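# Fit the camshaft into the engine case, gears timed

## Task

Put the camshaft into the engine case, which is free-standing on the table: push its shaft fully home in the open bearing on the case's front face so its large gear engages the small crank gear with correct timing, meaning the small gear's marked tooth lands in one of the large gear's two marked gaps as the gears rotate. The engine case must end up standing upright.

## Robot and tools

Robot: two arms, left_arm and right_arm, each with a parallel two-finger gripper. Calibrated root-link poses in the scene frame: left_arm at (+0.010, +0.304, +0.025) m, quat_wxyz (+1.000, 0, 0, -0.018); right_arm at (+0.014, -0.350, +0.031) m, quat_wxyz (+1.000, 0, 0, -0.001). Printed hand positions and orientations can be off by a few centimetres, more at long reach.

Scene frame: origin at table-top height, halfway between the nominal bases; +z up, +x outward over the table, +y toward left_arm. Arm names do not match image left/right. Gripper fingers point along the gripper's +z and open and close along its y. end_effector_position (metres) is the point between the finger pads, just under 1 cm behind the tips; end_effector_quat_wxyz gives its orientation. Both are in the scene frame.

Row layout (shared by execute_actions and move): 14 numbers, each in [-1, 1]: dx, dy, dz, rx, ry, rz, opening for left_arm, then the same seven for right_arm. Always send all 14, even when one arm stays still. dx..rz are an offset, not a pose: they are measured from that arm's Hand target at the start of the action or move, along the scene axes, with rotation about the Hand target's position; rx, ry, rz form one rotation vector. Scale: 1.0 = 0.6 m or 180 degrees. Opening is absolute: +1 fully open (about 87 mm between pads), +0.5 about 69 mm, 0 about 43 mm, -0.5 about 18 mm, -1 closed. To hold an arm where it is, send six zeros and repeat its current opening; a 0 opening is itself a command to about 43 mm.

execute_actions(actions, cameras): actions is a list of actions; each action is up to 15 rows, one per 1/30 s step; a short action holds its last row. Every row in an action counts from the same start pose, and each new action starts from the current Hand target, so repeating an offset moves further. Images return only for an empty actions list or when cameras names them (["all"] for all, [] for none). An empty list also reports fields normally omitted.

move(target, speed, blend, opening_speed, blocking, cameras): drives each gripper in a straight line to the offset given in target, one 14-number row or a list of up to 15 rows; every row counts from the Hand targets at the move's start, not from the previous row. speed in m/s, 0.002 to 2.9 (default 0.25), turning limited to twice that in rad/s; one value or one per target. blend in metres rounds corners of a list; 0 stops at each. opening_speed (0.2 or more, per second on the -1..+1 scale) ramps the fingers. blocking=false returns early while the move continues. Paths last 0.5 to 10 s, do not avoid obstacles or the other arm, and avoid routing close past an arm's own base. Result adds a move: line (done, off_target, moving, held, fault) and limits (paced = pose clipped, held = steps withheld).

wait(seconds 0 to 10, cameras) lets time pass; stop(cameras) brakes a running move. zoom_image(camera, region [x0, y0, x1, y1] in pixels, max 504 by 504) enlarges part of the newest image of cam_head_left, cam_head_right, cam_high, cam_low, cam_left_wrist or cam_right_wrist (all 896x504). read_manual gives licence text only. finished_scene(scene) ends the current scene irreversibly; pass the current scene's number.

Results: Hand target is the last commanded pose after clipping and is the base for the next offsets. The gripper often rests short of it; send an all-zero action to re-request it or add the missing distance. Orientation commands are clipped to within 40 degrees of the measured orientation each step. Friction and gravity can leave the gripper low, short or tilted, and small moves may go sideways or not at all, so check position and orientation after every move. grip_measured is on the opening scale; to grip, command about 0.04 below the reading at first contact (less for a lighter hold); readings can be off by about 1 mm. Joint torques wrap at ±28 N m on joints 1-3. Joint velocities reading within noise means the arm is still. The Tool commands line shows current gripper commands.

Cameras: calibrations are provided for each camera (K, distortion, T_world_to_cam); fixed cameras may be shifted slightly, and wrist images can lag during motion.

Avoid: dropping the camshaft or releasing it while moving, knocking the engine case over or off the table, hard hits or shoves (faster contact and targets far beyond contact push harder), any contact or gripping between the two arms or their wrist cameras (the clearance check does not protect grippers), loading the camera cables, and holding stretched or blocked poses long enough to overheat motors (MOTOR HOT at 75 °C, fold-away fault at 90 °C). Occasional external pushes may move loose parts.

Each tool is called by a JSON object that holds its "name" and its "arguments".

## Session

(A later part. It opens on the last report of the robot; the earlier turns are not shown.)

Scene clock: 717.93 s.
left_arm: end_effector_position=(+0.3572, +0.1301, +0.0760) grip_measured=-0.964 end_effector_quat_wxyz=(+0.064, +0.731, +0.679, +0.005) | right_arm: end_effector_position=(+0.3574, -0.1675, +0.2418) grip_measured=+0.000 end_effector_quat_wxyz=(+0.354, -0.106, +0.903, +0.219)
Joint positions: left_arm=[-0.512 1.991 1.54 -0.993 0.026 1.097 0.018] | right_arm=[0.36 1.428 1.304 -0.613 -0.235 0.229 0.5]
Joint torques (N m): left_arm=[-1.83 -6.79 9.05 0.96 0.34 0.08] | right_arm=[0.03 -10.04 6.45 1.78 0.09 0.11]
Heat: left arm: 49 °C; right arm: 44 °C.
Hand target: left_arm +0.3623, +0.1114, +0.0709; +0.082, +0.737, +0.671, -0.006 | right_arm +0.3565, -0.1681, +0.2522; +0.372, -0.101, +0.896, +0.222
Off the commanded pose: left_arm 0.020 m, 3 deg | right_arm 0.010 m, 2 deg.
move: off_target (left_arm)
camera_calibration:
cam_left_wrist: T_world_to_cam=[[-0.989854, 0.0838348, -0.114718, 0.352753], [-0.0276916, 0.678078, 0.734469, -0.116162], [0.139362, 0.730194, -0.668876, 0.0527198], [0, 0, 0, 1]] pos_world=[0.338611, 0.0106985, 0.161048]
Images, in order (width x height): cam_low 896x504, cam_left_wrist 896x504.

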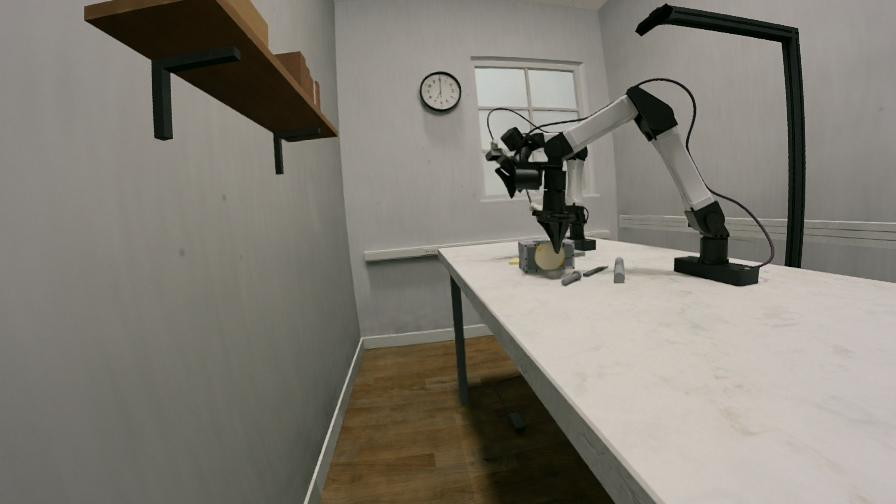

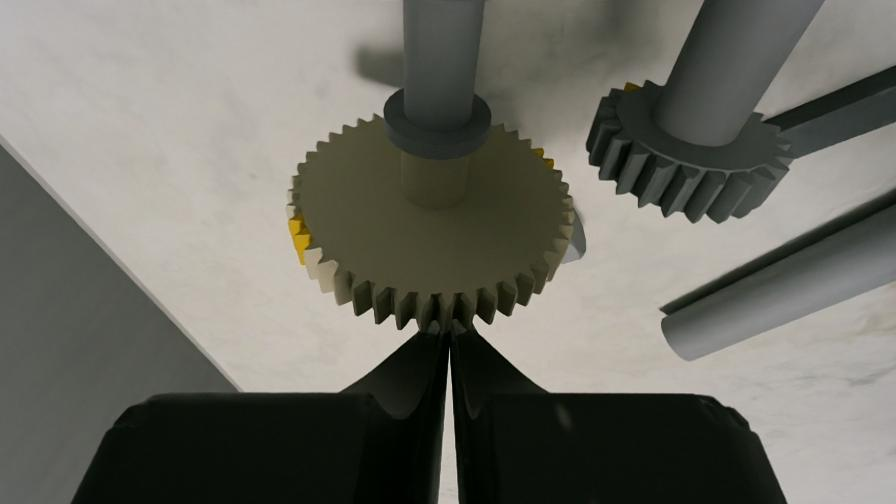

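{"name": "execute_actions", "arguments": {"actions": [[[0.005,-0.006,-0.006,0,0,0,-1,0,0,0,0,0,0,0]],[[0.003,-0.012,-0.003,0,0,0,-1,0,0,0,0,0,0,0]],[[0.0,-0.012,0,0,0,0,-1,0,0,0,0,0,0,0]]], "cameras": ["cam_left_wrist","cam_low"]}}

{"name": "zoom_image", "arguments": {"camera": "cam_low", "region": [480, 190, 620, 300]}}

Scene clock: 730.80 s.
left_arm: end_effector_position=(+0.3591, +0.1318, +0.0756) grip_measured=-0.964 end_effector_quat_wxyz=(+0.040, +0.726, +0.686, +0.023) | right_arm: end_effector_position=(+0.3574, -0.1675, +0.2418) grip_measured=+0.000 end_effector_quat_wxyz=(+0.354, -0.106, +0.903, +0.219)
Joint positions: left_arm=[-0.528 2.035 1.596 -1.044 -0.026 1.066 0.018] | right_arm=[0.36 1.428 1.304 -0.613 -0.235 0.229 0.5]
Joint torques (N m): left_arm=[-3.32 -6.52 9.46 1.32 0.76 0.02] | right_arm=[-0.01 -10.03 6.56 1.78 0.09 0.11]
Motor temperatures (°C): left_arm=[20 46 40 25 22 22 23] | right_arm=[22 44 32 32 19 22 19]
Heat: left arm: 46 °C; right arm: 44 °C.
Hand target: left_arm +0.3670, +0.0934, +0.0654; +0.081, +0.737, +0.671, -0.006 | right_arm +0.3565, -0.1681, +0.2522; +0.372, -0.101, +0.896, +0.222
Off the commanded pose: left_arm 0.040 m, 6 deg | right_arm 0.010 m, 2 deg.
Step readings (end_effector_position of left_arm | right_arm):
0: (+0.3572, +0.1301, +0.0760) | (+0.3574, -0.1675, +0.2418)
1: (+0.3575, +0.1300, +0.0756) | (+0.3574, -0.1675, +0.2418)
2: (+0.3582, +0.1299, +0.0755) | (+0.3574, -0.1675, +0.2418)
4: (+0.3590, +0.1308, +0.0748) | (+0.3574, -0.1675, +0.2418)
8: (+0.3593, +0.1315, +0.0745) | (+0.3574, -0.1675, +0.2418)
15: (+0.3594, +0.1314, +0.0746) | (+0.3574, -0.1675, +0.2418)
16: (+0.3595, +0.1309, +0.0745) | (+0.3574, -0.1675, +0.2418)
17: (+0.3597, +0.1310, +0.0744) | (+0.3574, -0.1675, +0.2418)
19: (+0.3596, +0.1313, +0.0748) | (+0.3574, -0.1675, +0.2418)
23: (+0.3595, +0.1316, +0.0750) | (+0.3574, -0.1675, +0.2418)
30: (+0.3593, +0.1317, +0.0748) | (+0.3574, -0.1675, +0.2418)
31: (+0.3594, +0.1312, +0.0750) | (+0.3574, -0.1675, +0.2418)
32: (+0.3594, +0.1312, +0.0751) | (+0.3574, -0.1675, +0.2418)
34: (+0.3593, +0.1316, +0.0754) | (+0.3574, -0.1675, +0.2418)
38: (+0.3591, +0.1317, +0.0756) | (+0.3574, -0.1675, +0.2418)
45: (+0.3591, +0.1318, +0.0756) | (+0.3574, -0.1675, +0.2418)
camera_calibration:
cam_left_wrist: T_world_to_cam=[[-0.99219, 0.0703865, -0.10298, 0.35618], [-0.0355814, 0.631572, 0.7745, -0.110934], [0.119553, 0.772116, -0.624135, 0.0491773], [0, 0, 0, 1]] pos_world=[0.343572, 0.00702211, 0.153291]
Images, in order (width x height): cam_low 896x504, cam_left_wrist 896x504.

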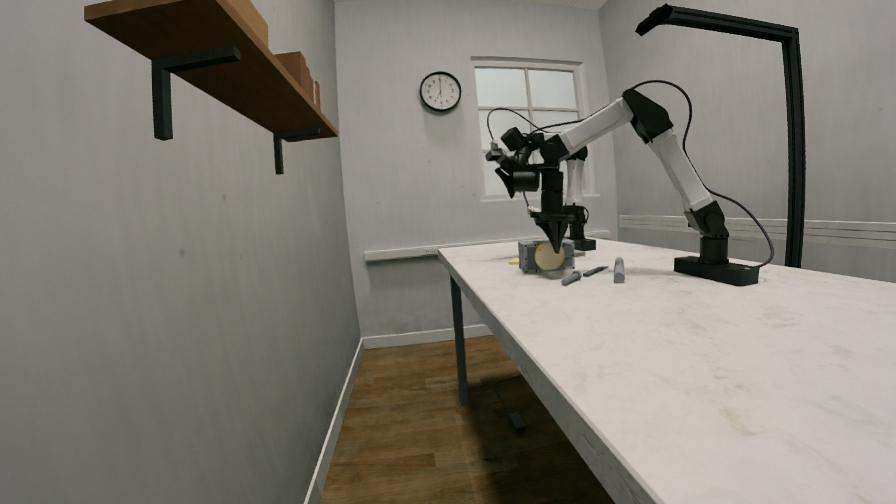

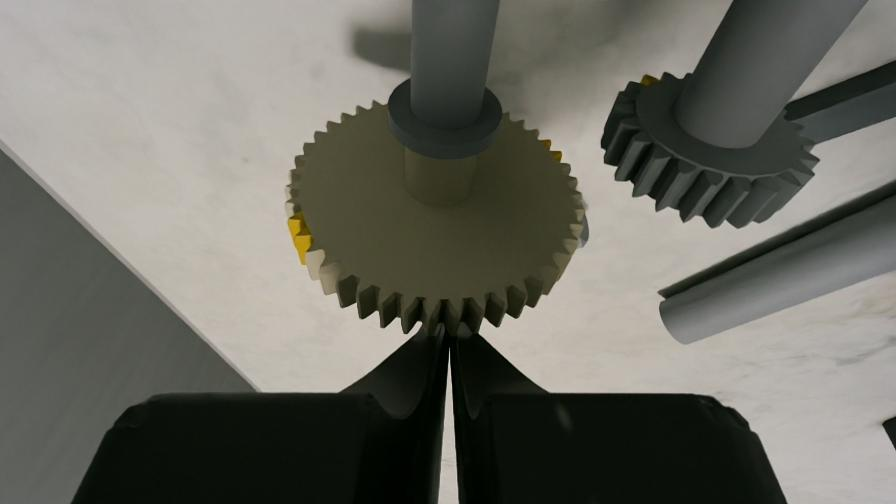

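Scaled by 3.600.

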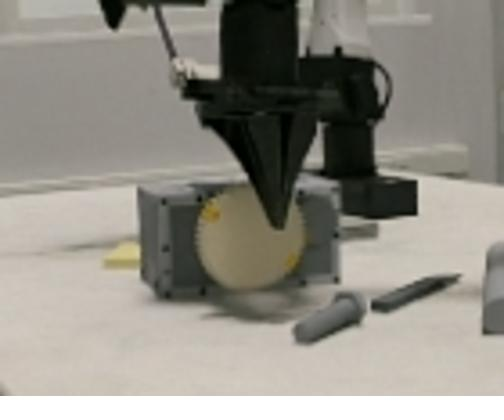

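{"name": "execute_actions", "arguments": {"actions": [[[0,0.018,0,0,0,0,-1,0,0,0,0,0,0,0]],[[0.008,0,0.004,0,0,0,-1,0,0,0,0,0,0,0]],[[-0.008,0,-0.004,0,0,0,-1,0,0,0,0,0,0,0]],[[-0.008,0,-0.004,0,0,0,-1,0,0,0,0,0,0,0]],[[-0.005,0,0,0,0,0,-1,0,0,0,0,0,0,0]]], "cameras": ["cam_left_wrist","cam_low"]}}

{"name": "zoom_image", "arguments": {"camera": "cam_low", "region": [480, 190, 620, 300]}}

Scene clock: 740.73 s.
left_arm: end_effector_position=(+0.3595, +0.1325, +0.0746) grip_measured=-0.964 end_effector_quat_wxyz=(+0.044, +0.729, +0.682, +0.025) | right_arm: end_effector_position=(+0.3574, -0.1675, +0.2418) grip_measured=+0.000 end_effector_quat_wxyz=(+0.354, -0.106, +0.903, +0.219)
Joint positions: left_arm=[-0.526 2.025 1.579 -1.027 -0.026 1.078 0.018] | right_arm=[0.36 1.428 1.304 -0.613 -0.235 0.229 0.5]
Joint torques (N m): left_arm=[-2.29 -8.92 4.85 1.42 0.75 0.02] | right_arm=[0.01 -10.02 6.53 1.79 0.1 0.11]
Heat: left arm: 45 °C; right arm: 44 °C.
Hand target: left_arm +0.3592, +0.1043, +0.0630; +0.081, +0.737, +0.671, -0.006 | right_arm +0.3565, -0.1681, +0.2522; +0.372, -0.101, +0.896, +0.222
Off the commanded pose: left_arm 0.031 m, 6 deg | right_arm 0.010 m, 2 deg.
Step readings (end_effector_position of left_arm | right_arm):
0: (+0.3591, +0.1318, +0.0756) | (+0.3574, -0.1675, +0.2418)
1: (+0.3592, +0.1320, +0.0756) | (+0.3574, -0.1675, +0.2418)
2: (+0.3592, +0.1320, +0.0756) | (+0.3574, -0.1675, +0.2418)
4: (+0.3593, +0.1319, +0.0756) | (+0.3574, -0.1675, +0.2418)
8: (+0.3594, +0.1319, +0.0756) | (+0.3574, -0.1675, +0.2418)
15: (+0.3594, +0.1319, +0.0756) | (+0.3574, -0.1675, +0.2418)
16: (+0.3594, +0.1323, +0.0756) | (+0.3574, -0.1675, +0.2418)
17: (+0.3595, +0.1324, +0.0756) | (+0.3574, -0.1675, +0.2418)
19: (+0.3596, +0.1324, +0.0756) | (+0.3574, -0.1675, +0.2418)
23: (+0.3596, +0.1324, +0.0756) | (+0.3574, -0.1675, +0.2418)
30: (+0.3597, +0.1324, +0.0756) | (+0.3574, -0.1675, +0.2418)
31: (+0.3597, +0.1324, +0.0756) | (+0.3574, -0.1675, +0.2418)
32: (+0.3597, +0.1324, +0.0756) | (+0.3574, -0.1675, +0.2418)
34: (+0.3597, +0.1324, +0.0756) | (+0.3574, -0.1675, +0.2418)
38: (+0.3597, +0.1324, +0.0756) | (+0.3574, -0.1675, +0.2418)
45: (+0.3597, +0.1324, +0.0756) | (+0.3574, -0.1675, +0.2418)
46: (+0.3593, +0.1326, +0.0751) | (+0.3574, -0.1675, +0.2418)
47: (+0.3594, +0.1325, +0.0749) | (+0.3574, -0.1675, +0.2418)
49: (+0.3594, +0.1326, +0.0748) | (+0.3574, -0.1675, +0.2418)
53: (+0.3594, +0.1325, +0.0748) | (+0.3574, -0.1675, +0.2418)
60: (+0.3594, +0.1325, +0.0748) | (+0.3574, -0.1675, +0.2418)
61: (+0.3593, +0.1326, +0.0747) | (+0.3574, -0.1675, +0.2418)
62: (+0.3592, +0.1326, +0.0748) | (+0.3574, -0.1675, +0.2418)
64: (+0.3593, +0.1326, +0.0746) | (+0.3574, -0.1675, +0.2418)
68: (+0.3595, +0.1325, +0.0747) | (+0.3574, -0.1675, +0.2418)
75: (+0.3595, +0.1325, +0.0746) | (+0.3574, -0.1675, +0.2418)
camera_calibration:
cam_left_wrist: T_world_to_cam=[[-0.990592, 0.0801337, -0.110936, 0.355198], [-0.0351091, 0.634691, 0.771968, -0.111089], [0.132271, 0.7686, -0.625906, 0.0440031], [0, 0, 0, 1]] pos_world=[0.342135, 0.00822312, 0.152703]
Images, in order (width x height): cam_low 896x504, cam_left_wrist 896x504.

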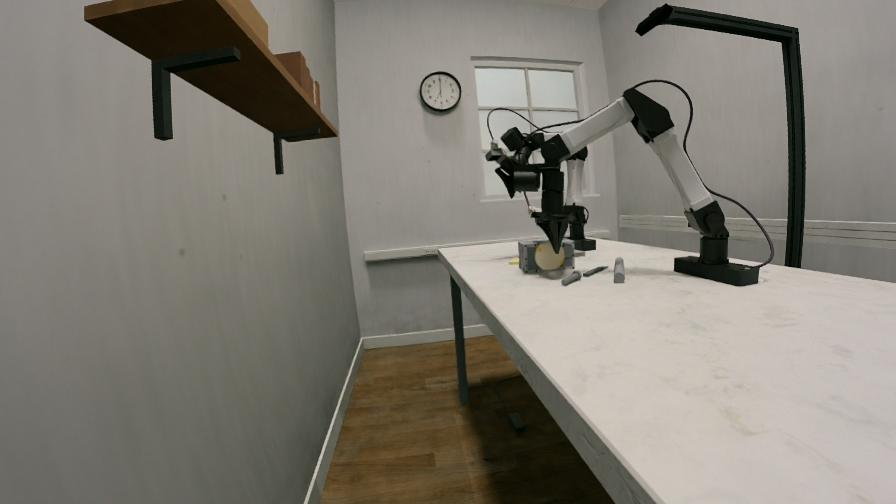

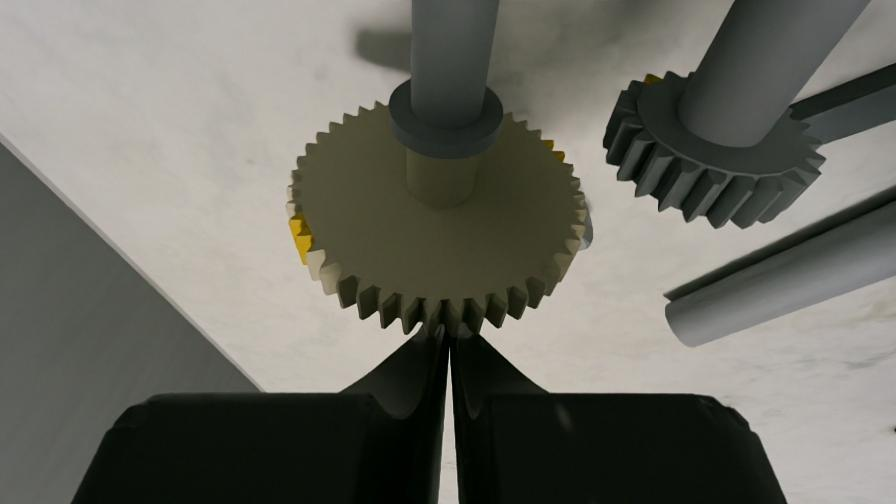

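Scaled by 3.600.

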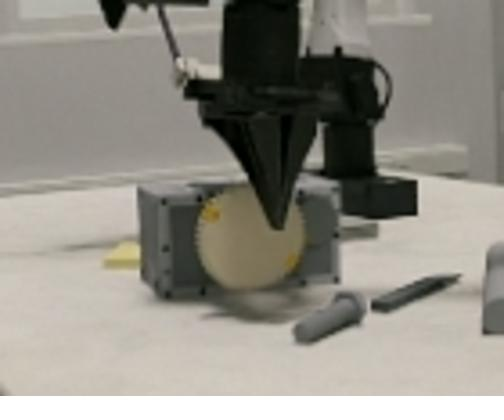

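{"name": "move", "arguments": {"target": [[0,0.045,0.0,0,0,0,-1,0,0,0,0,0,0,0],[0,0.045,0.12,0,0,0,0,0,0,0,0,0,0,0],[0.0,0.003,0.12,0,0,0,0,0,0,0,0,0,0,0],[-0.002,0.001,0.06,0,0,0,0,0,0,0,0,0,0,0]], "cameras": ["cam_left_wrist"]}}

Scene clock: 755.67 s.
left_arm: end_effector_position=(+0.3588, +0.1087, +0.1030) grip_measured=+0.000 end_effector_quat_wxyz=(+0.079, +0.737, +0.672, -0.002) | right_arm: end_effector_position=(+0.3574, -0.1675, +0.2418) grip_measured=+0.000 end_effector_quat_wxyz=(+0.354, -0.106, +0.903, +0.219)
Joint positions: left_arm=[-0.547 1.998 1.659 -1.08 0.042 1.077 0.5] | right_arm=[0.36 1.428 1.304 -0.613 -0.235 0.229 0.5]
Joint torques (N m): left_arm=[-0.29 -8.9 6.52 0.86 0.18 0.01] | right_arm=[0.02 -10.06 6.57 1.78 0.09 0.11]
Heat: left arm: 44 °C; right arm: 44 °C.
Hand target: left_arm +0.3580, +0.1048, +0.0990; +0.081, +0.737, +0.671, -0.006 | right_arm +0.3565, -0.1681, +0.2522; +0.371, -0.101, +0.896, +0.222
Off the commanded pose: left_arm 0.006 m, 1 deg | right_arm 0.010 m, 2 deg.
move: done
camera_calibration:
cam_left_wrist: T_world_to_cam=[[-0.986838, 0.0985288, -0.128227, 0.358009], [-0.0228958, 0.699824, 0.713949, -0.123443], [0.160081, 0.707488, -0.688357, 0.0832205], [0, 0, 0, 1]] pos_world=[0.337148, -0.00776305, 0.191324]
Images, in order (width x height): cam_left_wrist 896x504.

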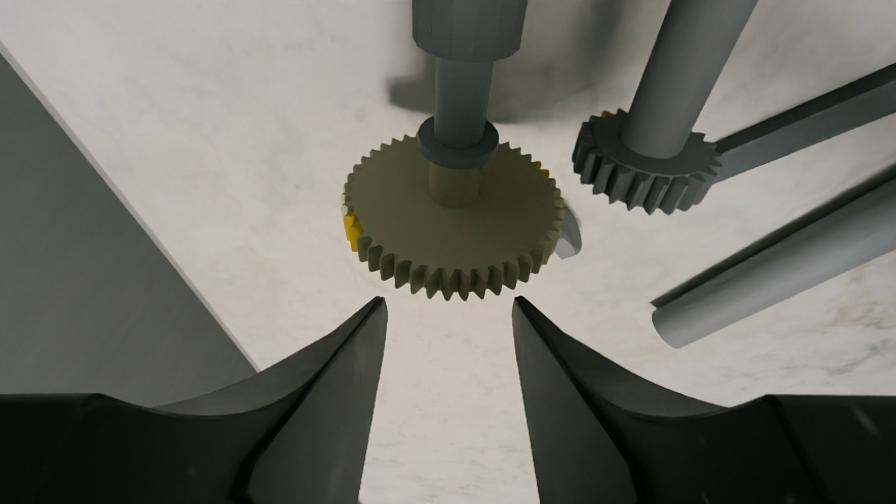

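{"name": "move", "arguments": {"target": [[-0.008,-0.034,0.025,0,0,0,0,0,0,0,0,0,0,0],[-0.008,-0.034,-0.055,0,0,0,0,0,0,0,0,0,0,0]], "speed": 0.1, "cameras": ["cam_left_wrist"]}}

Scene clock: 762.10 s.
left_arm: end_effector_position=(+0.3534, +0.0952, +0.0868) grip_measured=+0.000 end_effector_quat_wxyz=(+0.077, +0.734, +0.675, +0.014) | right_arm: end_effector_position=(+0.3574, -0.1675, +0.2418) grip_measured=+0.000 end_effector_quat_wxyz=(+0.354, -0.106, +0.903, +0.219)
Joint positions: left_arm=[-0.597 2.018 1.619 -1.016 0.003 1.022 0.5] | right_arm=[0.36 1.428 1.304 -0.613 -0.235 0.229 0.5]
Joint torques (N m): left_arm=[-0.24 -6.61 4.67 1.31 0.45 0.04] | right_arm=[-0.01 -10.04 6.49 1.77 0.09 0.1]
Heat: left arm: 44 °C; right arm: 44 °C.
Hand target: left_arm +0.3532, +0.0844, +0.0660; +0.081, +0.737, +0.671, -0.006 | right_arm +0.3565, -0.1681, +0.2522; +0.371, -0.101, +0.896, +0.222
Off the commanded pose: left_arm 0.023 m, 2 deg | right_arm 0.010 m, 2 deg.
move: off_target (left_arm)
camera_calibration:
cam_left_wrist: T_world_to_cam=[[-0.985213, 0.0911817, -0.145059, 0.353445], [-0.0442458, 0.682518, 0.729528, -0.0946967], [0.165525, 0.725159, -0.668391, 0.0772246], [0, 0, 0, 1]] pos_world=[0.331246, -0.0235956, 0.171971]
Images, in order (width x height): cam_left_wrist 896x504.

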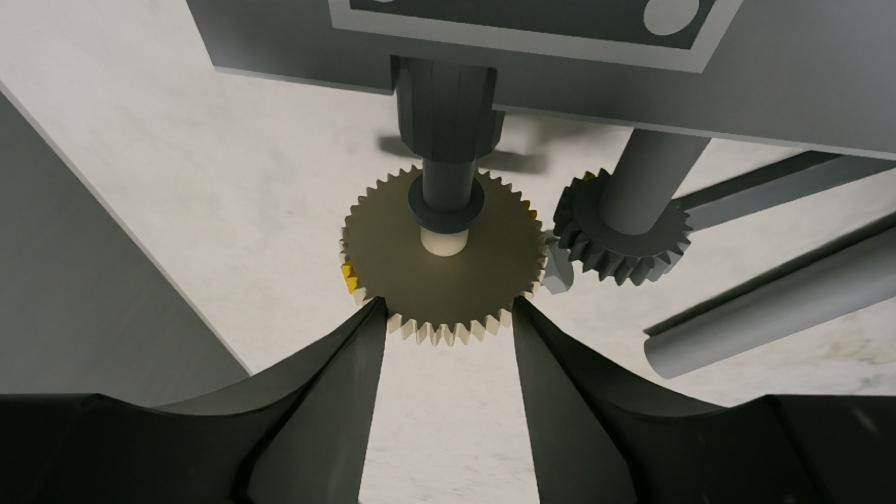

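{"name": "move", "arguments": {"target": [[0,0,0.04,0,0,0,0,0,0,0,0,0,0,0],[-0.001,-0.018,0.04,0,0,0,0,0,0,0,0,0,0,0],[-0.001,-0.018,-0.017,0,0,0,0,0,0,0,0,0,0,0]], "speed": 0.1, "cameras": ["cam_left_wrist"]}}

Scene clock: 769.13 s.
left_arm: end_effector_position=(+0.3550, +0.0781, +0.0615) grip_measured=+0.000 end_effector_quat_wxyz=(+0.080, +0.737, +0.672, +0.003) | right_arm: end_effector_position=(+0.3574, -0.1675, +0.2418) grip_measured=+0.000 end_effector_quat_wxyz=(+0.354, -0.106, +0.903, +0.219)
Joint positions: left_arm=[-0.619 2.078 1.609 -0.944 0.022 1.007 0.5] | right_arm=[0.36 1.428 1.304 -0.613 -0.235 0.229 0.5]
Joint torques (N m): left_arm=[-0.27 -9.2 6.37 0.89 0.26 0] | right_arm=[-0.02 -10.04 6.52 1.78 0.09 0.11]
Heat: left arm: 44 °C; right arm: 44 °C.
Hand target: left_arm +0.3526, +0.0737, +0.0558; +0.081, +0.737, +0.671, -0.006 | right_arm +0.3565, -0.1681, +0.2522; +0.371, -0.101, +0.896, +0.222
Off the commanded pose: left_arm 0.008 m, 1 deg | right_arm 0.010 m, 2 deg.
move: done
camera_calibration:
cam_left_wrist: T_world_to_cam=[[-0.985842, 0.0985064, -0.135692, 0.352086], [-0.0291306, 0.696321, 0.717139, -0.0700351], [0.165128, 0.710939, -0.683592, 0.0746259], [0, 0, 0, 1]] pos_world=[0.332738, -0.0389703, 0.149014]
Images, in order (width x height): cam_left_wrist 896x504.

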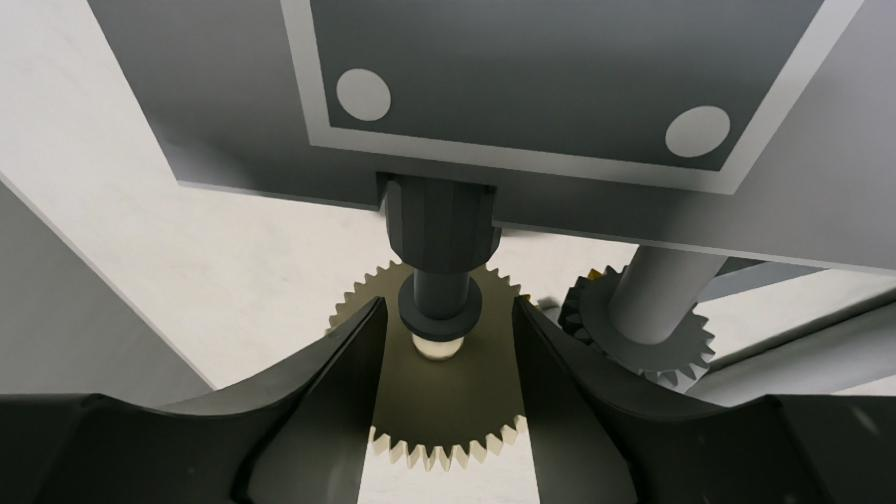

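{"name": "move", "arguments": {"target": [[0.008,0.019,0.0,0,0,0,0,0,0,0,0,0,0,0],[0.008,0.019,0.0,0,0,0,-1,0,0,0,0,0,0,0]], "speed": 0.06, "cameras": ["cam_left_wrist"]}}

Scene clock: 776.60 s.
left_arm: end_effector_position=(+0.3577, +0.0810, +0.0583) grip_measured=-0.340 end_effector_quat_wxyz=(+0.083, +0.738, +0.670, -0.003) | right_arm: end_effector_position=(+0.3574, -0.1675, +0.2418) grip_measured=+0.000 end_effector_quat_wxyz=(+0.354, -0.106, +0.903, +0.219)
Joint positions: left_arm=[-0.604 2.078 1.598 -0.929 0.038 1.026 0.33] | right_arm=[0.36 1.428 1.304 -0.613 -0.235 0.229 0.5]
Joint torques (N m): left_arm=[1.1 -10.1 5.81 0.78 0.16 0.1] | right_arm=[0.02 -10.09 6.49 1.78 0.08 0.11]
Heat: left arm: 45 °C; right arm: 44 °C.
Hand target: left_arm +0.3574, +0.0850, +0.0558; +0.081, +0.737, +0.671, -0.006 | right_arm +0.3565, -0.1681, +0.2522; +0.371, -0.101, +0.896, +0.222
Off the commanded pose: left_arm 0.005 m, 0 deg | right_arm 0.010 m, 2 deg.
move: done
camera_calibration:
cam_left_wrist: T_world_to_cam=[[-0.985813, 0.102846, -0.132647, 0.353507], [-0.021865, 0.704865, 0.709004, -0.0727126], [0.166416, 0.701846, -0.692617, 0.0707414], [0, 0, 0, 1]] pos_world=[0.33513, -0.0347537, 0.147442]
Images, in order (width x height): cam_left_wrist 896x504.

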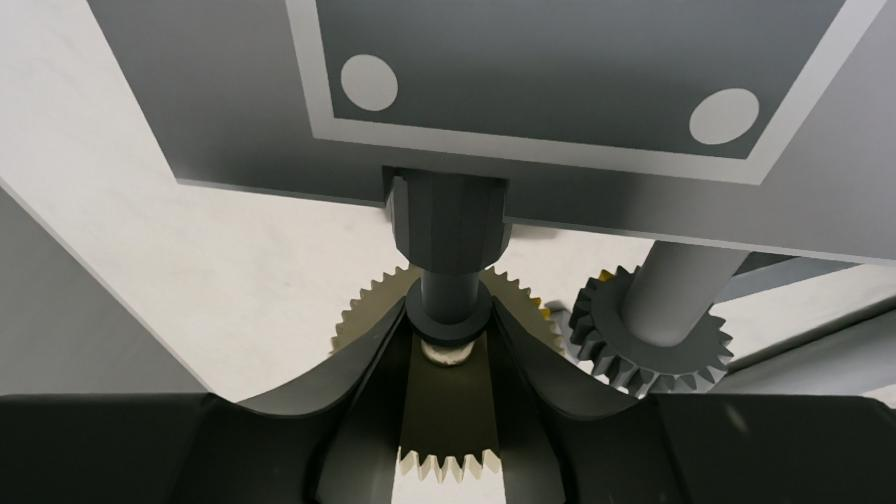

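{"name": "execute_actions", "arguments": {"actions": [[[-0.002,-0.02,0.006,0,0,0,-1,0,0,0,0,0,0,0]],[[0,0,0,0,0.02,0,-1,0,0,0,0,0,0,0]],[[0,0,0,0,0.02,0,-1,0,0,0,0,0,0,0]],[[0,-0.004,0,0,-0.02,0,-1,0,0,0,0,0,0,0]],[[0,0,0.002,0,-0.02,0,-1,0,0,0,0,0,0,0]],[[0,0,0.002,0,-0.02,0,-1,0,0,0,0,0,0,0]]], "cameras": ["cam_left_wrist","cam_low"]}}

{"name": "zoom_image", "arguments": {"camera": "cam_low", "region": [480, 190, 620, 300]}}

Scene clock: 785.13 s.
left_arm: end_effector_position=(+0.3568, +0.0786, +0.0589) grip_measured=-0.340 end_effector_quat_wxyz=(+0.084, +0.736, +0.671, +0.019) | right_arm: end_effector_position=(+0.3574, -0.1675, +0.2418) grip_measured=+0.000 end_effector_quat_wxyz=(+0.354, -0.106, +0.903, +0.219)
Joint positions: left_arm=[-0.629 2.073 1.586 -0.912 -0.009 1.001 0.33] | right_arm=[0.36 1.428 1.304 -0.613 -0.235 0.229 0.5]
Joint torques (N m): left_arm=[-1.02 -11.43 5.46 1.09 0.13 -0.04] | right_arm=[0.02 -10.07 6.53 1.79 0.08 0.1]
Heat: left arm: 47 °C; right arm: 44 °C.
Hand target: left_arm +0.3563, +0.0708, +0.0618; +0.102, +0.737, +0.668, +0.017 | right_arm +0.3565, -0.1681, +0.2522; +0.371, -0.101, +0.896, +0.222
Off the commanded pose: left_arm 0.008 m, 2 deg | right_arm 0.010 m, 2 deg.
Step readings (end_effector_position of left_arm | right_arm):
0: (+0.3577, +0.0810, +0.0583) | (+0.3574, -0.1675, +0.2418)
1: (+0.3574, +0.0802, +0.0585) | (+0.3574, -0.1675, +0.2418)
2: (+0.3566, +0.0792, +0.0586) | (+0.3574, -0.1675, +0.2418)
4: (+0.3563, +0.0788, +0.0586) | (+0.3574, -0.1675, +0.2418)
8: (+0.3563, +0.0788, +0.0586) | (+0.3574, -0.1675, +0.2418)
15: (+0.3563, +0.0788, +0.0586) | (+0.3574, -0.1675, +0.2418)
16: (+0.3564, +0.0785, +0.0588) | (+0.3574, -0.1675, +0.2418)
17: (+0.3570, +0.0783, +0.0592) | (+0.3574, -0.1675, +0.2418)
19: (+0.3569, +0.0786, +0.0591) | (+0.3574, -0.1675, +0.2418)
23: (+0.3565, +0.0787, +0.0593) | (+0.3574, -0.1675, +0.2418)
30: (+0.3565, +0.0787, +0.0594) | (+0.3574, -0.1675, +0.2418)
31: (+0.3570, +0.0792, +0.0596) | (+0.3574, -0.1675, +0.2418)
32: (+0.3577, +0.0796, +0.0598) | (+0.3574, -0.1675, +0.2418)
34: (+0.3570, +0.0790, +0.0595) | (+0.3574, -0.1675, +0.2418)
38: (+0.3563, +0.0789, +0.0597) | (+0.3574, -0.1675, +0.2418)
45: (+0.3563, +0.0790, +0.0597) | (+0.3574, -0.1675, +0.2418)
46: (+0.3562, +0.0788, +0.0590) | (+0.3574, -0.1675, +0.2418)
47: (+0.3562, +0.0790, +0.0590) | (+0.3574, -0.1675, +0.2418)
49: (+0.3563, +0.0788, +0.0590) | (+0.3574, -0.1675, +0.2418)
53: (+0.3565, +0.0787, +0.0590) | (+0.3574, -0.1675, +0.2418)
60: (+0.3564, +0.0788, +0.0589) | (+0.3574, -0.1675, +0.2418)
61: (+0.3559, +0.0791, +0.0586) | (+0.3574, -0.1675, +0.2418)
62: (+0.3556, +0.0791, +0.0587) | (+0.3574, -0.1675, +0.2418)
64: (+0.3561, +0.0788, +0.0588) | (+0.3574, -0.1675, +0.2418)
68: (+0.3565, +0.0787, +0.0588) | (+0.3574, -0.1675, +0.2418)
75: (+0.3567, +0.0787, +0.0588) | (+0.3574, -0.1675, +0.2418)
76: (+0.3561, +0.0789, +0.0585) | (+0.3574, -0.1675, +0.2418)
77: (+0.3558, +0.0790, +0.0585) | (+0.3574, -0.1675, +0.2418)
79: (+0.3563, +0.0787, +0.0588) | (+0.3574, -0.1675, +0.2418)
83: (+0.3566, +0.0785, +0.0590) | (+0.3574, -0.1675, +0.2418)
90: (+0.3567, +0.0786, +0.0589) | (+0.3574, -0.1675, +0.2418)
camera_calibration:
cam_left_wrist: T_world_to_cam=[[-0.981682, 0.0991915, -0.162669, 0.353488], [-0.0510931, 0.68546, 0.726316, -0.0604693], [0.183547, 0.721323, -0.667835, 0.0638807], [0, 0, 0, 1]] pos_world=[0.332198, -0.0396924, 0.144083]
Images, in order (width x height): cam_low 896x504, cam_left_wrist 896x504.

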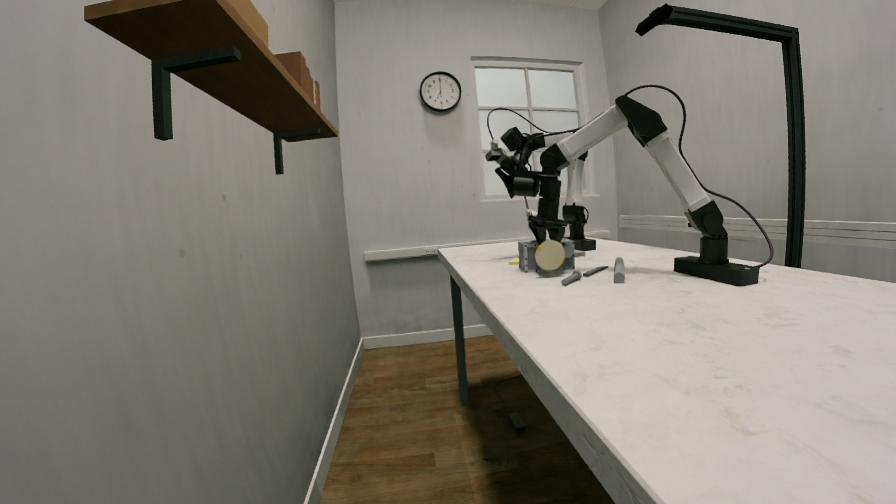

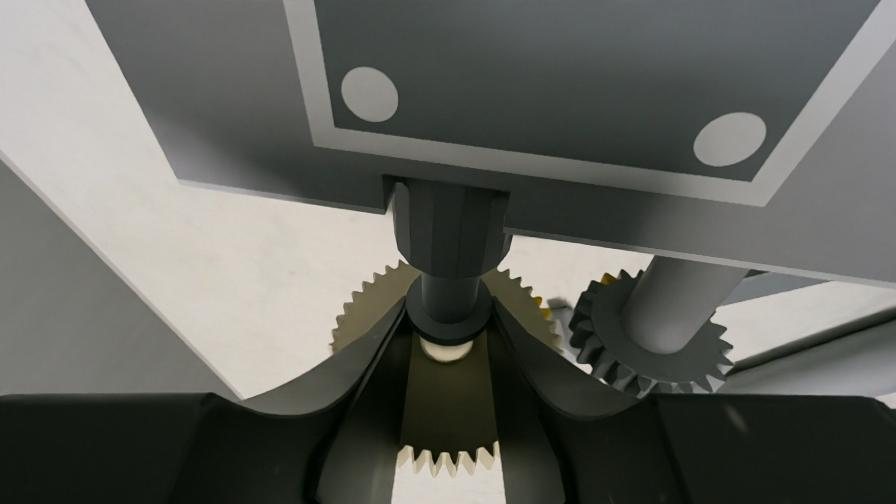

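Scaled by 3.600.

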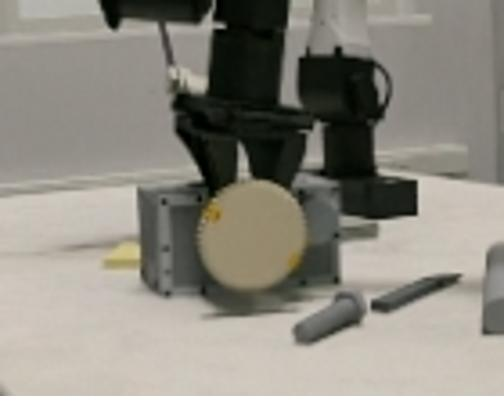

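{"name": "execute_actions", "arguments": {"actions": [[[0,-0.006,0,0,-0.04,0,-1,0,0,0,0,0,0,0]],[[0,0,0.0,0,0.02,0,-1,0,0,0,0,0,0,0]],[[0,0,0.0,0,0.03,0,-1,0,0,0,0,0,0,0]],[[0,-0.004,0,0,0.03,0,-1,0,0,0,0,0,0,0]],[[0,0,0,0,0.03,0,-1,0,0,0,0,0,0,0]]], "cameras": ["cam_left_wrist","cam_low"]}}

{"name": "zoom_image", "arguments": {"camera": "cam_left_wrist", "region": [320, 180, 760, 450]}}

Scene clock: 796.07 s.
left_arm: end_effector_position=(+0.3560, +0.0756, +0.0634) grip_measured=-0.347 end_effector_quat_wxyz=(+0.020, +0.732, +0.680, -0.037) | right_arm: end_effector_position=(+0.3574, -0.1675, +0.2418) grip_measured=+0.000 end_effector_quat_wxyz=(+0.354, -0.106, +0.903, +0.219)
Joint positions: left_arm=[-0.598 2.222 1.851 -1.175 0.081 1.011 0.327] | right_arm=[0.36 1.428 1.304 -0.613 -0.235 0.229 0.5]
Joint torques (N m): left_arm=[0.28 -9.17 9.77 0.4 0.63 0.16] | right_arm=[-0.03 -10.07 6.53 1.77 0.09 0.11]
Heat: left arm: 49 °C; right arm: 44 °C.
Hand target: left_arm +0.3564, +0.0647, +0.0619; +0.029, +0.734, +0.676, -0.064 | right_arm +0.3565, -0.1681, +0.2522; +0.371, -0.101, +0.896, +0.222
Off the commanded pose: left_arm 0.011 m, 3 deg | right_arm 0.010 m, 2 deg.
Step readings (end_effector_position of left_arm | right_arm):
0: (+0.3568, +0.0786, +0.0589) | (+0.3574, -0.1675, +0.2418)
1: (+0.3562, +0.0787, +0.0584) | (+0.3574, -0.1675, +0.2418)
2: (+0.3553, +0.0791, +0.0581) | (+0.3574, -0.1675, +0.2418)
4: (+0.3555, +0.0786, +0.0589) | (+0.3574, -0.1675, +0.2418)
8: (+0.3566, +0.0783, +0.0590) | (+0.3574, -0.1675, +0.2418)
15: (+0.3569, +0.0782, +0.0590) | (+0.3574, -0.1675, +0.2418)
16: (+0.3567, +0.0781, +0.0597) | (+0.3574, -0.1675, +0.2418)
17: (+0.3566, +0.0782, +0.0597) | (+0.3574, -0.1675, +0.2418)
19: (+0.3566, +0.0783, +0.0597) | (+0.3574, -0.1675, +0.2418)
23: (+0.3565, +0.0782, +0.0597) | (+0.3574, -0.1675, +0.2418)
30: (+0.3564, +0.0783, +0.0596) | (+0.3574, -0.1675, +0.2418)
31: (+0.3573, +0.0787, +0.0602) | (+0.3574, -0.1675, +0.2418)
32: (+0.3581, +0.0785, +0.0608) | (+0.3574, -0.1675, +0.2418)
34: (+0.3576, +0.0777, +0.0602) | (+0.3574, -0.1675, +0.2418)
38: (+0.3568, +0.0777, +0.0605) | (+0.3574, -0.1675, +0.2418)
45: (+0.3566, +0.0778, +0.0604) | (+0.3574, -0.1675, +0.2418)
46: (+0.3571, +0.0778, +0.0609) | (+0.3574, -0.1675, +0.2418)
47: (+0.3574, +0.0769, +0.0614) | (+0.3574, -0.1675, +0.2418)
49: (+0.3572, +0.0766, +0.0612) | (+0.3574, -0.1675, +0.2418)
53: (+0.3565, +0.0767, +0.0617) | (+0.3574, -0.1675, +0.2418)
60: (+0.3563, +0.0769, +0.0617) | (+0.3574, -0.1675, +0.2418)
61: (+0.3572, +0.0772, +0.0623) | (+0.3574, -0.1675, +0.2418)
62: (+0.3577, +0.0760, +0.0627) | (+0.3574, -0.1675, +0.2418)
64: (+0.3567, +0.0754, +0.0628) | (+0.3574, -0.1675, +0.2418)
68: (+0.3561, +0.0755, +0.0633) | (+0.3574, -0.1675, +0.2418)
75: (+0.3560, +0.0756, +0.0633) | (+0.3574, -0.1675, +0.2418)
camera_calibration:
cam_left_wrist: T_world_to_cam=[[-0.99597, 0.0893479, 0.00777287, 0.34878], [0.066053, 0.672143, 0.737469, -0.103108], [0.0606669, 0.735011, -0.675336, 0.112318], [0, 0, 0, 1]] pos_world=[0.347371, -0.0444148, 0.14918]
Images, in order (width x height): cam_low 896x504, cam_left_wrist 896x504.

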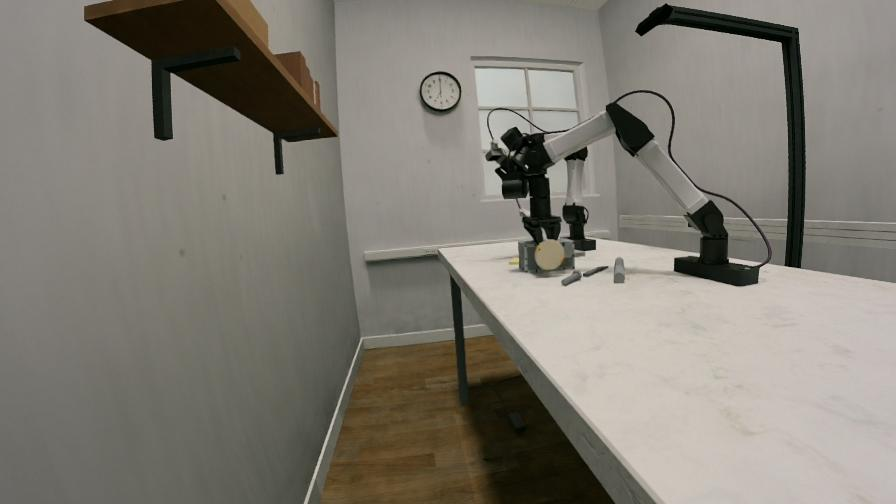

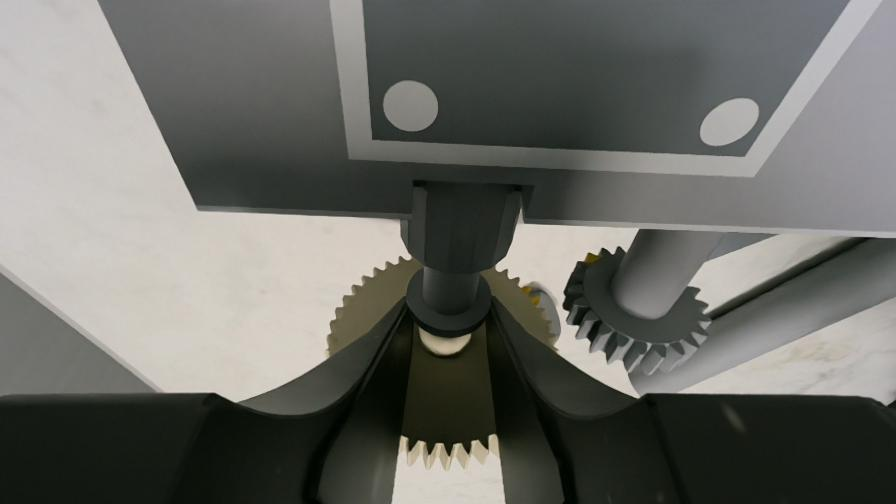

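Scaled by 1.145.

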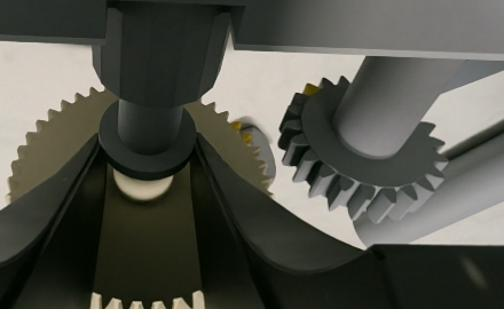

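{"name": "execute_actions", "arguments": {"actions": [[[-0.001,-0.004,0.004,0.012,0,0,-1,0,0,0,0,0,0,0]],[[0,-0.003,0.003,0.01,-0.02,0,-1,0,0,0,0,0,0,0]],[[0,0,0.003,0,-0.02,0,-1,0,0,0,0,0,0,0]],[[-0.003,-0.003,0.002,0,0,0,-1,0,0,0,0,0,0,0]],[[0.004,0,0.002,0,-0.02,-0.008,-1,0,0,0,0,0,0,0]]], "cameras": ["cam_left_wrist"]}}

{"name": "zoom_image", "arguments": {"camera": "cam_left_wrist", "region": [320, 180, 760, 450]}}

Scene clock: 805.23 s.
left_arm: end_effector_position=(+0.3533, +0.0776, +0.0700) grip_measured=-0.512 end_effector_quat_wxyz=(+0.030, +0.742, +0.669, +0.036) | right_arm: end_effector_position=(+0.3574, -0.1675, +0.2418) grip_measured=+0.000 end_effector_quat_wxyz=(+0.354, -0.106, +0.903, +0.219)
Joint positions: left_arm=[-0.658 2.156 1.754 -1.1 -0.062 0.984 0.244] | right_arm=[0.36 1.428 1.304 -0.613 -0.235 0.229 0.5]
Joint torques (N m): left_arm=[-1.74 -11.69 5.5 1.24 0.28 -0.05] | right_arm=[-0.02 -10.04 6.53 1.78 0.09 0.09]
Heat: left arm: 48 °C; right arm: 44 °C.
Hand target: left_arm +0.3562, +0.0588, +0.0702; +0.067, +0.744, +0.664, +0.029 | right_arm +0.3565, -0.1681, +0.2522; +0.371, -0.101, +0.896, +0.222
Off the commanded pose: left_arm 0.019 m, 4 deg | right_arm 0.010 m, 2 deg.
Step readings (end_effector_position of left_arm | right_arm):
0: (+0.3560, +0.0756, +0.0634) | (+0.3574, -0.1675, +0.2418)
1: (+0.3561, +0.0754, +0.0636) | (+0.3574, -0.1675, +0.2418)
2: (+0.3563, +0.0753, +0.0640) | (+0.3574, -0.1675, +0.2418)
4: (+0.3560, +0.0755, +0.0642) | (+0.3574, -0.1675, +0.2418)
8: (+0.3556, +0.0762, +0.0660) | (+0.3574, -0.1675, +0.2418)
15: (+0.3539, +0.0779, +0.0693) | (+0.3574, -0.1675, +0.2418)
16: (+0.3539, +0.0776, +0.0693) | (+0.3574, -0.1675, +0.2418)
17: (+0.3538, +0.0773, +0.0696) | (+0.3574, -0.1675, +0.2418)
19: (+0.3539, +0.0774, +0.0701) | (+0.3574, -0.1675, +0.2418)
23: (+0.3540, +0.0777, +0.0701) | (+0.3574, -0.1675, +0.2418)
30: (+0.3539, +0.0778, +0.0701) | (+0.3574, -0.1675, +0.2418)
31: (+0.3534, +0.0780, +0.0699) | (+0.3574, -0.1675, +0.2418)
32: (+0.3531, +0.0783, +0.0700) | (+0.3574, -0.1675, +0.2418)
34: (+0.3533, +0.0779, +0.0700) | (+0.3574, -0.1675, +0.2418)
38: (+0.3535, +0.0778, +0.0701) | (+0.3574, -0.1675, +0.2418)
45: (+0.3536, +0.0779, +0.0700) | (+0.3574, -0.1675, +0.2418)
46: (+0.3534, +0.0777, +0.0701) | (+0.3574, -0.1675, +0.2418)
47: (+0.3534, +0.0777, +0.0701) | (+0.3574, -0.1675, +0.2418)
49: (+0.3534, +0.0777, +0.0702) | (+0.3574, -0.1675, +0.2418)
53: (+0.3534, +0.0777, +0.0703) | (+0.3574, -0.1675, +0.2418)
60: (+0.3534, +0.0777, +0.0703) | (+0.3574, -0.1675, +0.2418)
61: (+0.3530, +0.0781, +0.0700) | (+0.3574, -0.1675, +0.2418)
62: (+0.3527, +0.0781, +0.0701) | (+0.3574, -0.1675, +0.2418)
64: (+0.3529, +0.0780, +0.0701) | (+0.3574, -0.1675, +0.2418)
68: (+0.3534, +0.0776, +0.0700) | (+0.3574, -0.1675, +0.2418)
75: (+0.3533, +0.0776, +0.0700) | (+0.3574, -0.1675, +0.2418)
camera_calibration:
cam_left_wrist: T_world_to_cam=[[-0.987361, 0.118837, -0.104859, 0.348405], [-0.0114513, 0.606408, 0.795071, -0.0806851], [0.158071, 0.786223, -0.597383, 0.0716823], [0, 0, 0, 1]] pos_world=[0.331747, -0.0488337, 0.143506]
Images, in order (width x height): cam_left_wrist 896x504.

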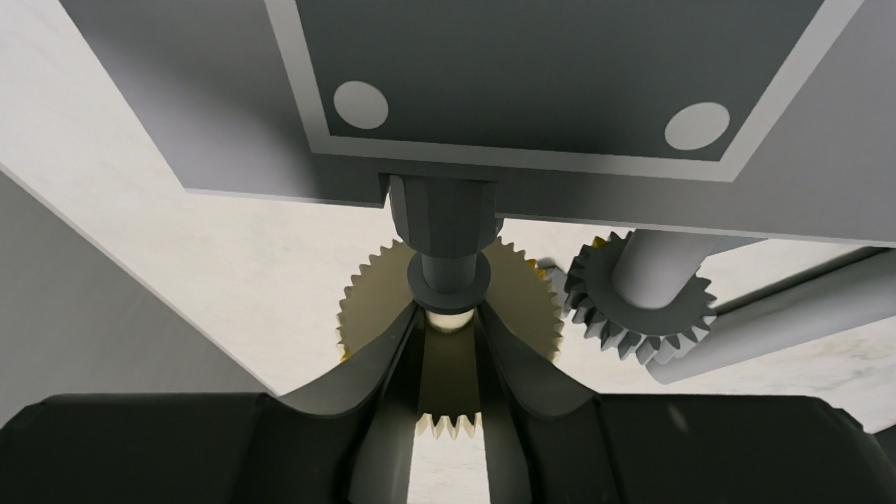

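Scaled by 1.145.

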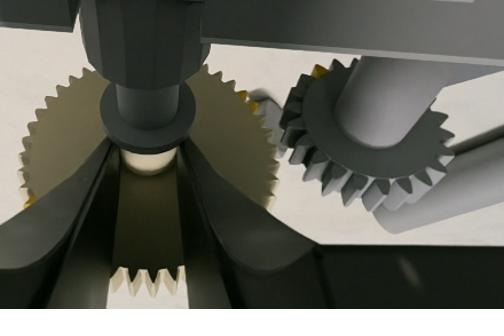

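{"name": "execute_actions", "arguments": {"actions": [[[0,0.008,0,0.003,0.03,0,-1,0,0,0,0,0,0,0]],[[0,0,0.002,0,0.03,0,-1,0,0,0,0,0,0,0]],[[0.001,0,0.001,0,0.035,0,-1,0,0,0,0,0,0,0]]], "cameras": ["cam_left_wrist","cam_low"]}}

{"name": "zoom_image", "arguments": {"camera": "cam_left_wrist", "region": [320, 180, 760, 450]}}

{"name": "zoom_image", "arguments": {"camera": "cam_low", "region": [480, 190, 620, 300]}}

Scene clock: 818.20 s.
left_arm: end_effector_position=(+0.3554, +0.0728, +0.0719) grip_measured=-0.515 end_effector_quat_wxyz=(-0.048, +0.741, +0.667, -0.060) | right_arm: end_effector_position=(+0.3574, -0.1676, +0.2418) grip_measured=+0.000 end_effector_quat_wxyz=(+0.354, -0.106, +0.903, +0.219)
Joint positions: left_arm=[-0.598 2.394 2.161 -1.456 0.099 1.048 0.242] | right_arm=[0.36 1.428 1.304 -0.613 -0.235 0.229 0.5]
Joint torques (N m): left_arm=[0.32 -10.35 9.77 0.1 0.5 0.11] | right_arm=[0.01 -10.03 6.53 1.78 0.09 0.11]
Heat: left arm: 50 °C; right arm: 44 °C.
Hand target: left_arm +0.3569, +0.0635, +0.0721; -0.036, +0.740, +0.667, -0.079 | right_arm +0.3565, -0.1681, +0.2522; +0.372, -0.101, +0.896, +0.222
Off the commanded pose: left_arm 0.009 m, 3 deg | right_arm 0.010 m, 2 deg.
Step readings (end_effector_position of left_arm | right_arm):
0: (+0.3533, +0.0776, +0.0700) | (+0.3574, -0.1675, +0.2418)
1: (+0.3536, +0.0776, +0.0710) | (+0.3574, -0.1675, +0.2418)
2: (+0.3540, +0.0774, +0.0713) | (+0.3574, -0.1675, +0.2418)
4: (+0.3537, +0.0776, +0.0709) | (+0.3574, -0.1675, +0.2418)
8: (+0.3535, +0.0775, +0.0710) | (+0.3574, -0.1675, +0.2418)
15: (+0.3534, +0.0776, +0.0710) | (+0.3574, -0.1675, +0.2418)
16: (+0.3542, +0.0777, +0.0712) | (+0.3574, -0.1675, +0.2418)
17: (+0.3554, +0.0771, +0.0715) | (+0.3574, -0.1676, +0.2418)
19: (+0.3545, +0.0752, +0.0711) | (+0.3574, -0.1676, +0.2418)
23: (+0.3540, +0.0753, +0.0713) | (+0.3574, -0.1676, +0.2418)
30: (+0.3540, +0.0753, +0.0713) | (+0.3574, -0.1676, +0.2418)
31: (+0.3554, +0.0757, +0.0718) | (+0.3574, -0.1676, +0.2418)
32: (+0.3572, +0.0751, +0.0717) | (+0.3574, -0.1676, +0.2418)
34: (+0.3565, +0.0733, +0.0716) | (+0.3574, -0.1676, +0.2418)
38: (+0.3556, +0.0727, +0.0717) | (+0.3574, -0.1676, +0.2418)
45: (+0.3554, +0.0727, +0.0719) | (+0.3574, -0.1676, +0.2418)
camera_calibration:
cam_left_wrist: T_world_to_cam=[[-0.983138, 0.120158, 0.137845, 0.332217], [0.182732, 0.617021, 0.765437, -0.14688], [0.00691996, 0.777719, -0.628574, 0.132859], [0, 0, 0, 1]] pos_world=[0.352535, -0.052618, 0.150145]
Images, in order (width x height): cam_low 896x504, cam_left_wrist 896x504.

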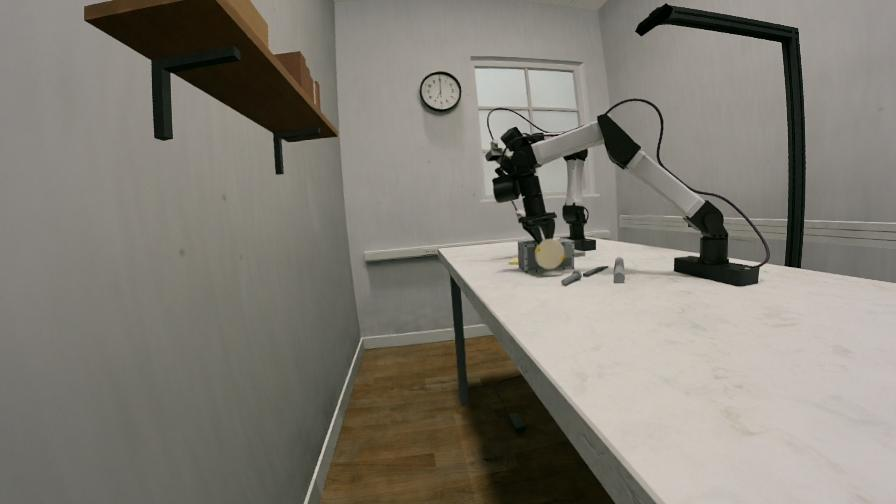

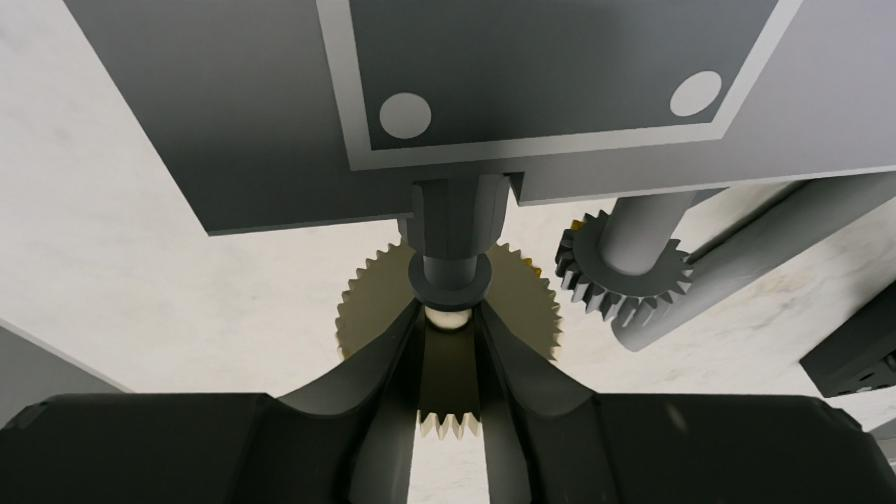

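Scaled by 1.145.

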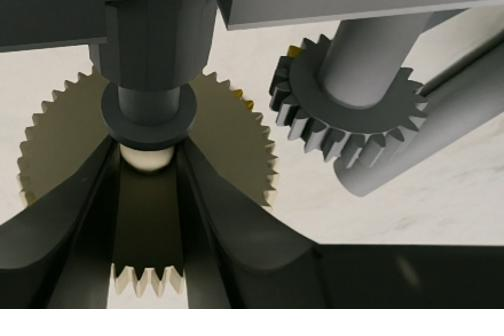

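Scaled by 3.600.

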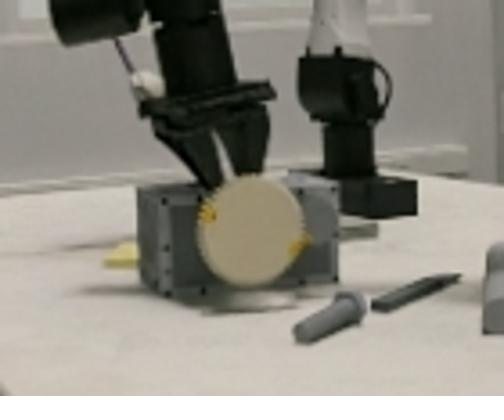

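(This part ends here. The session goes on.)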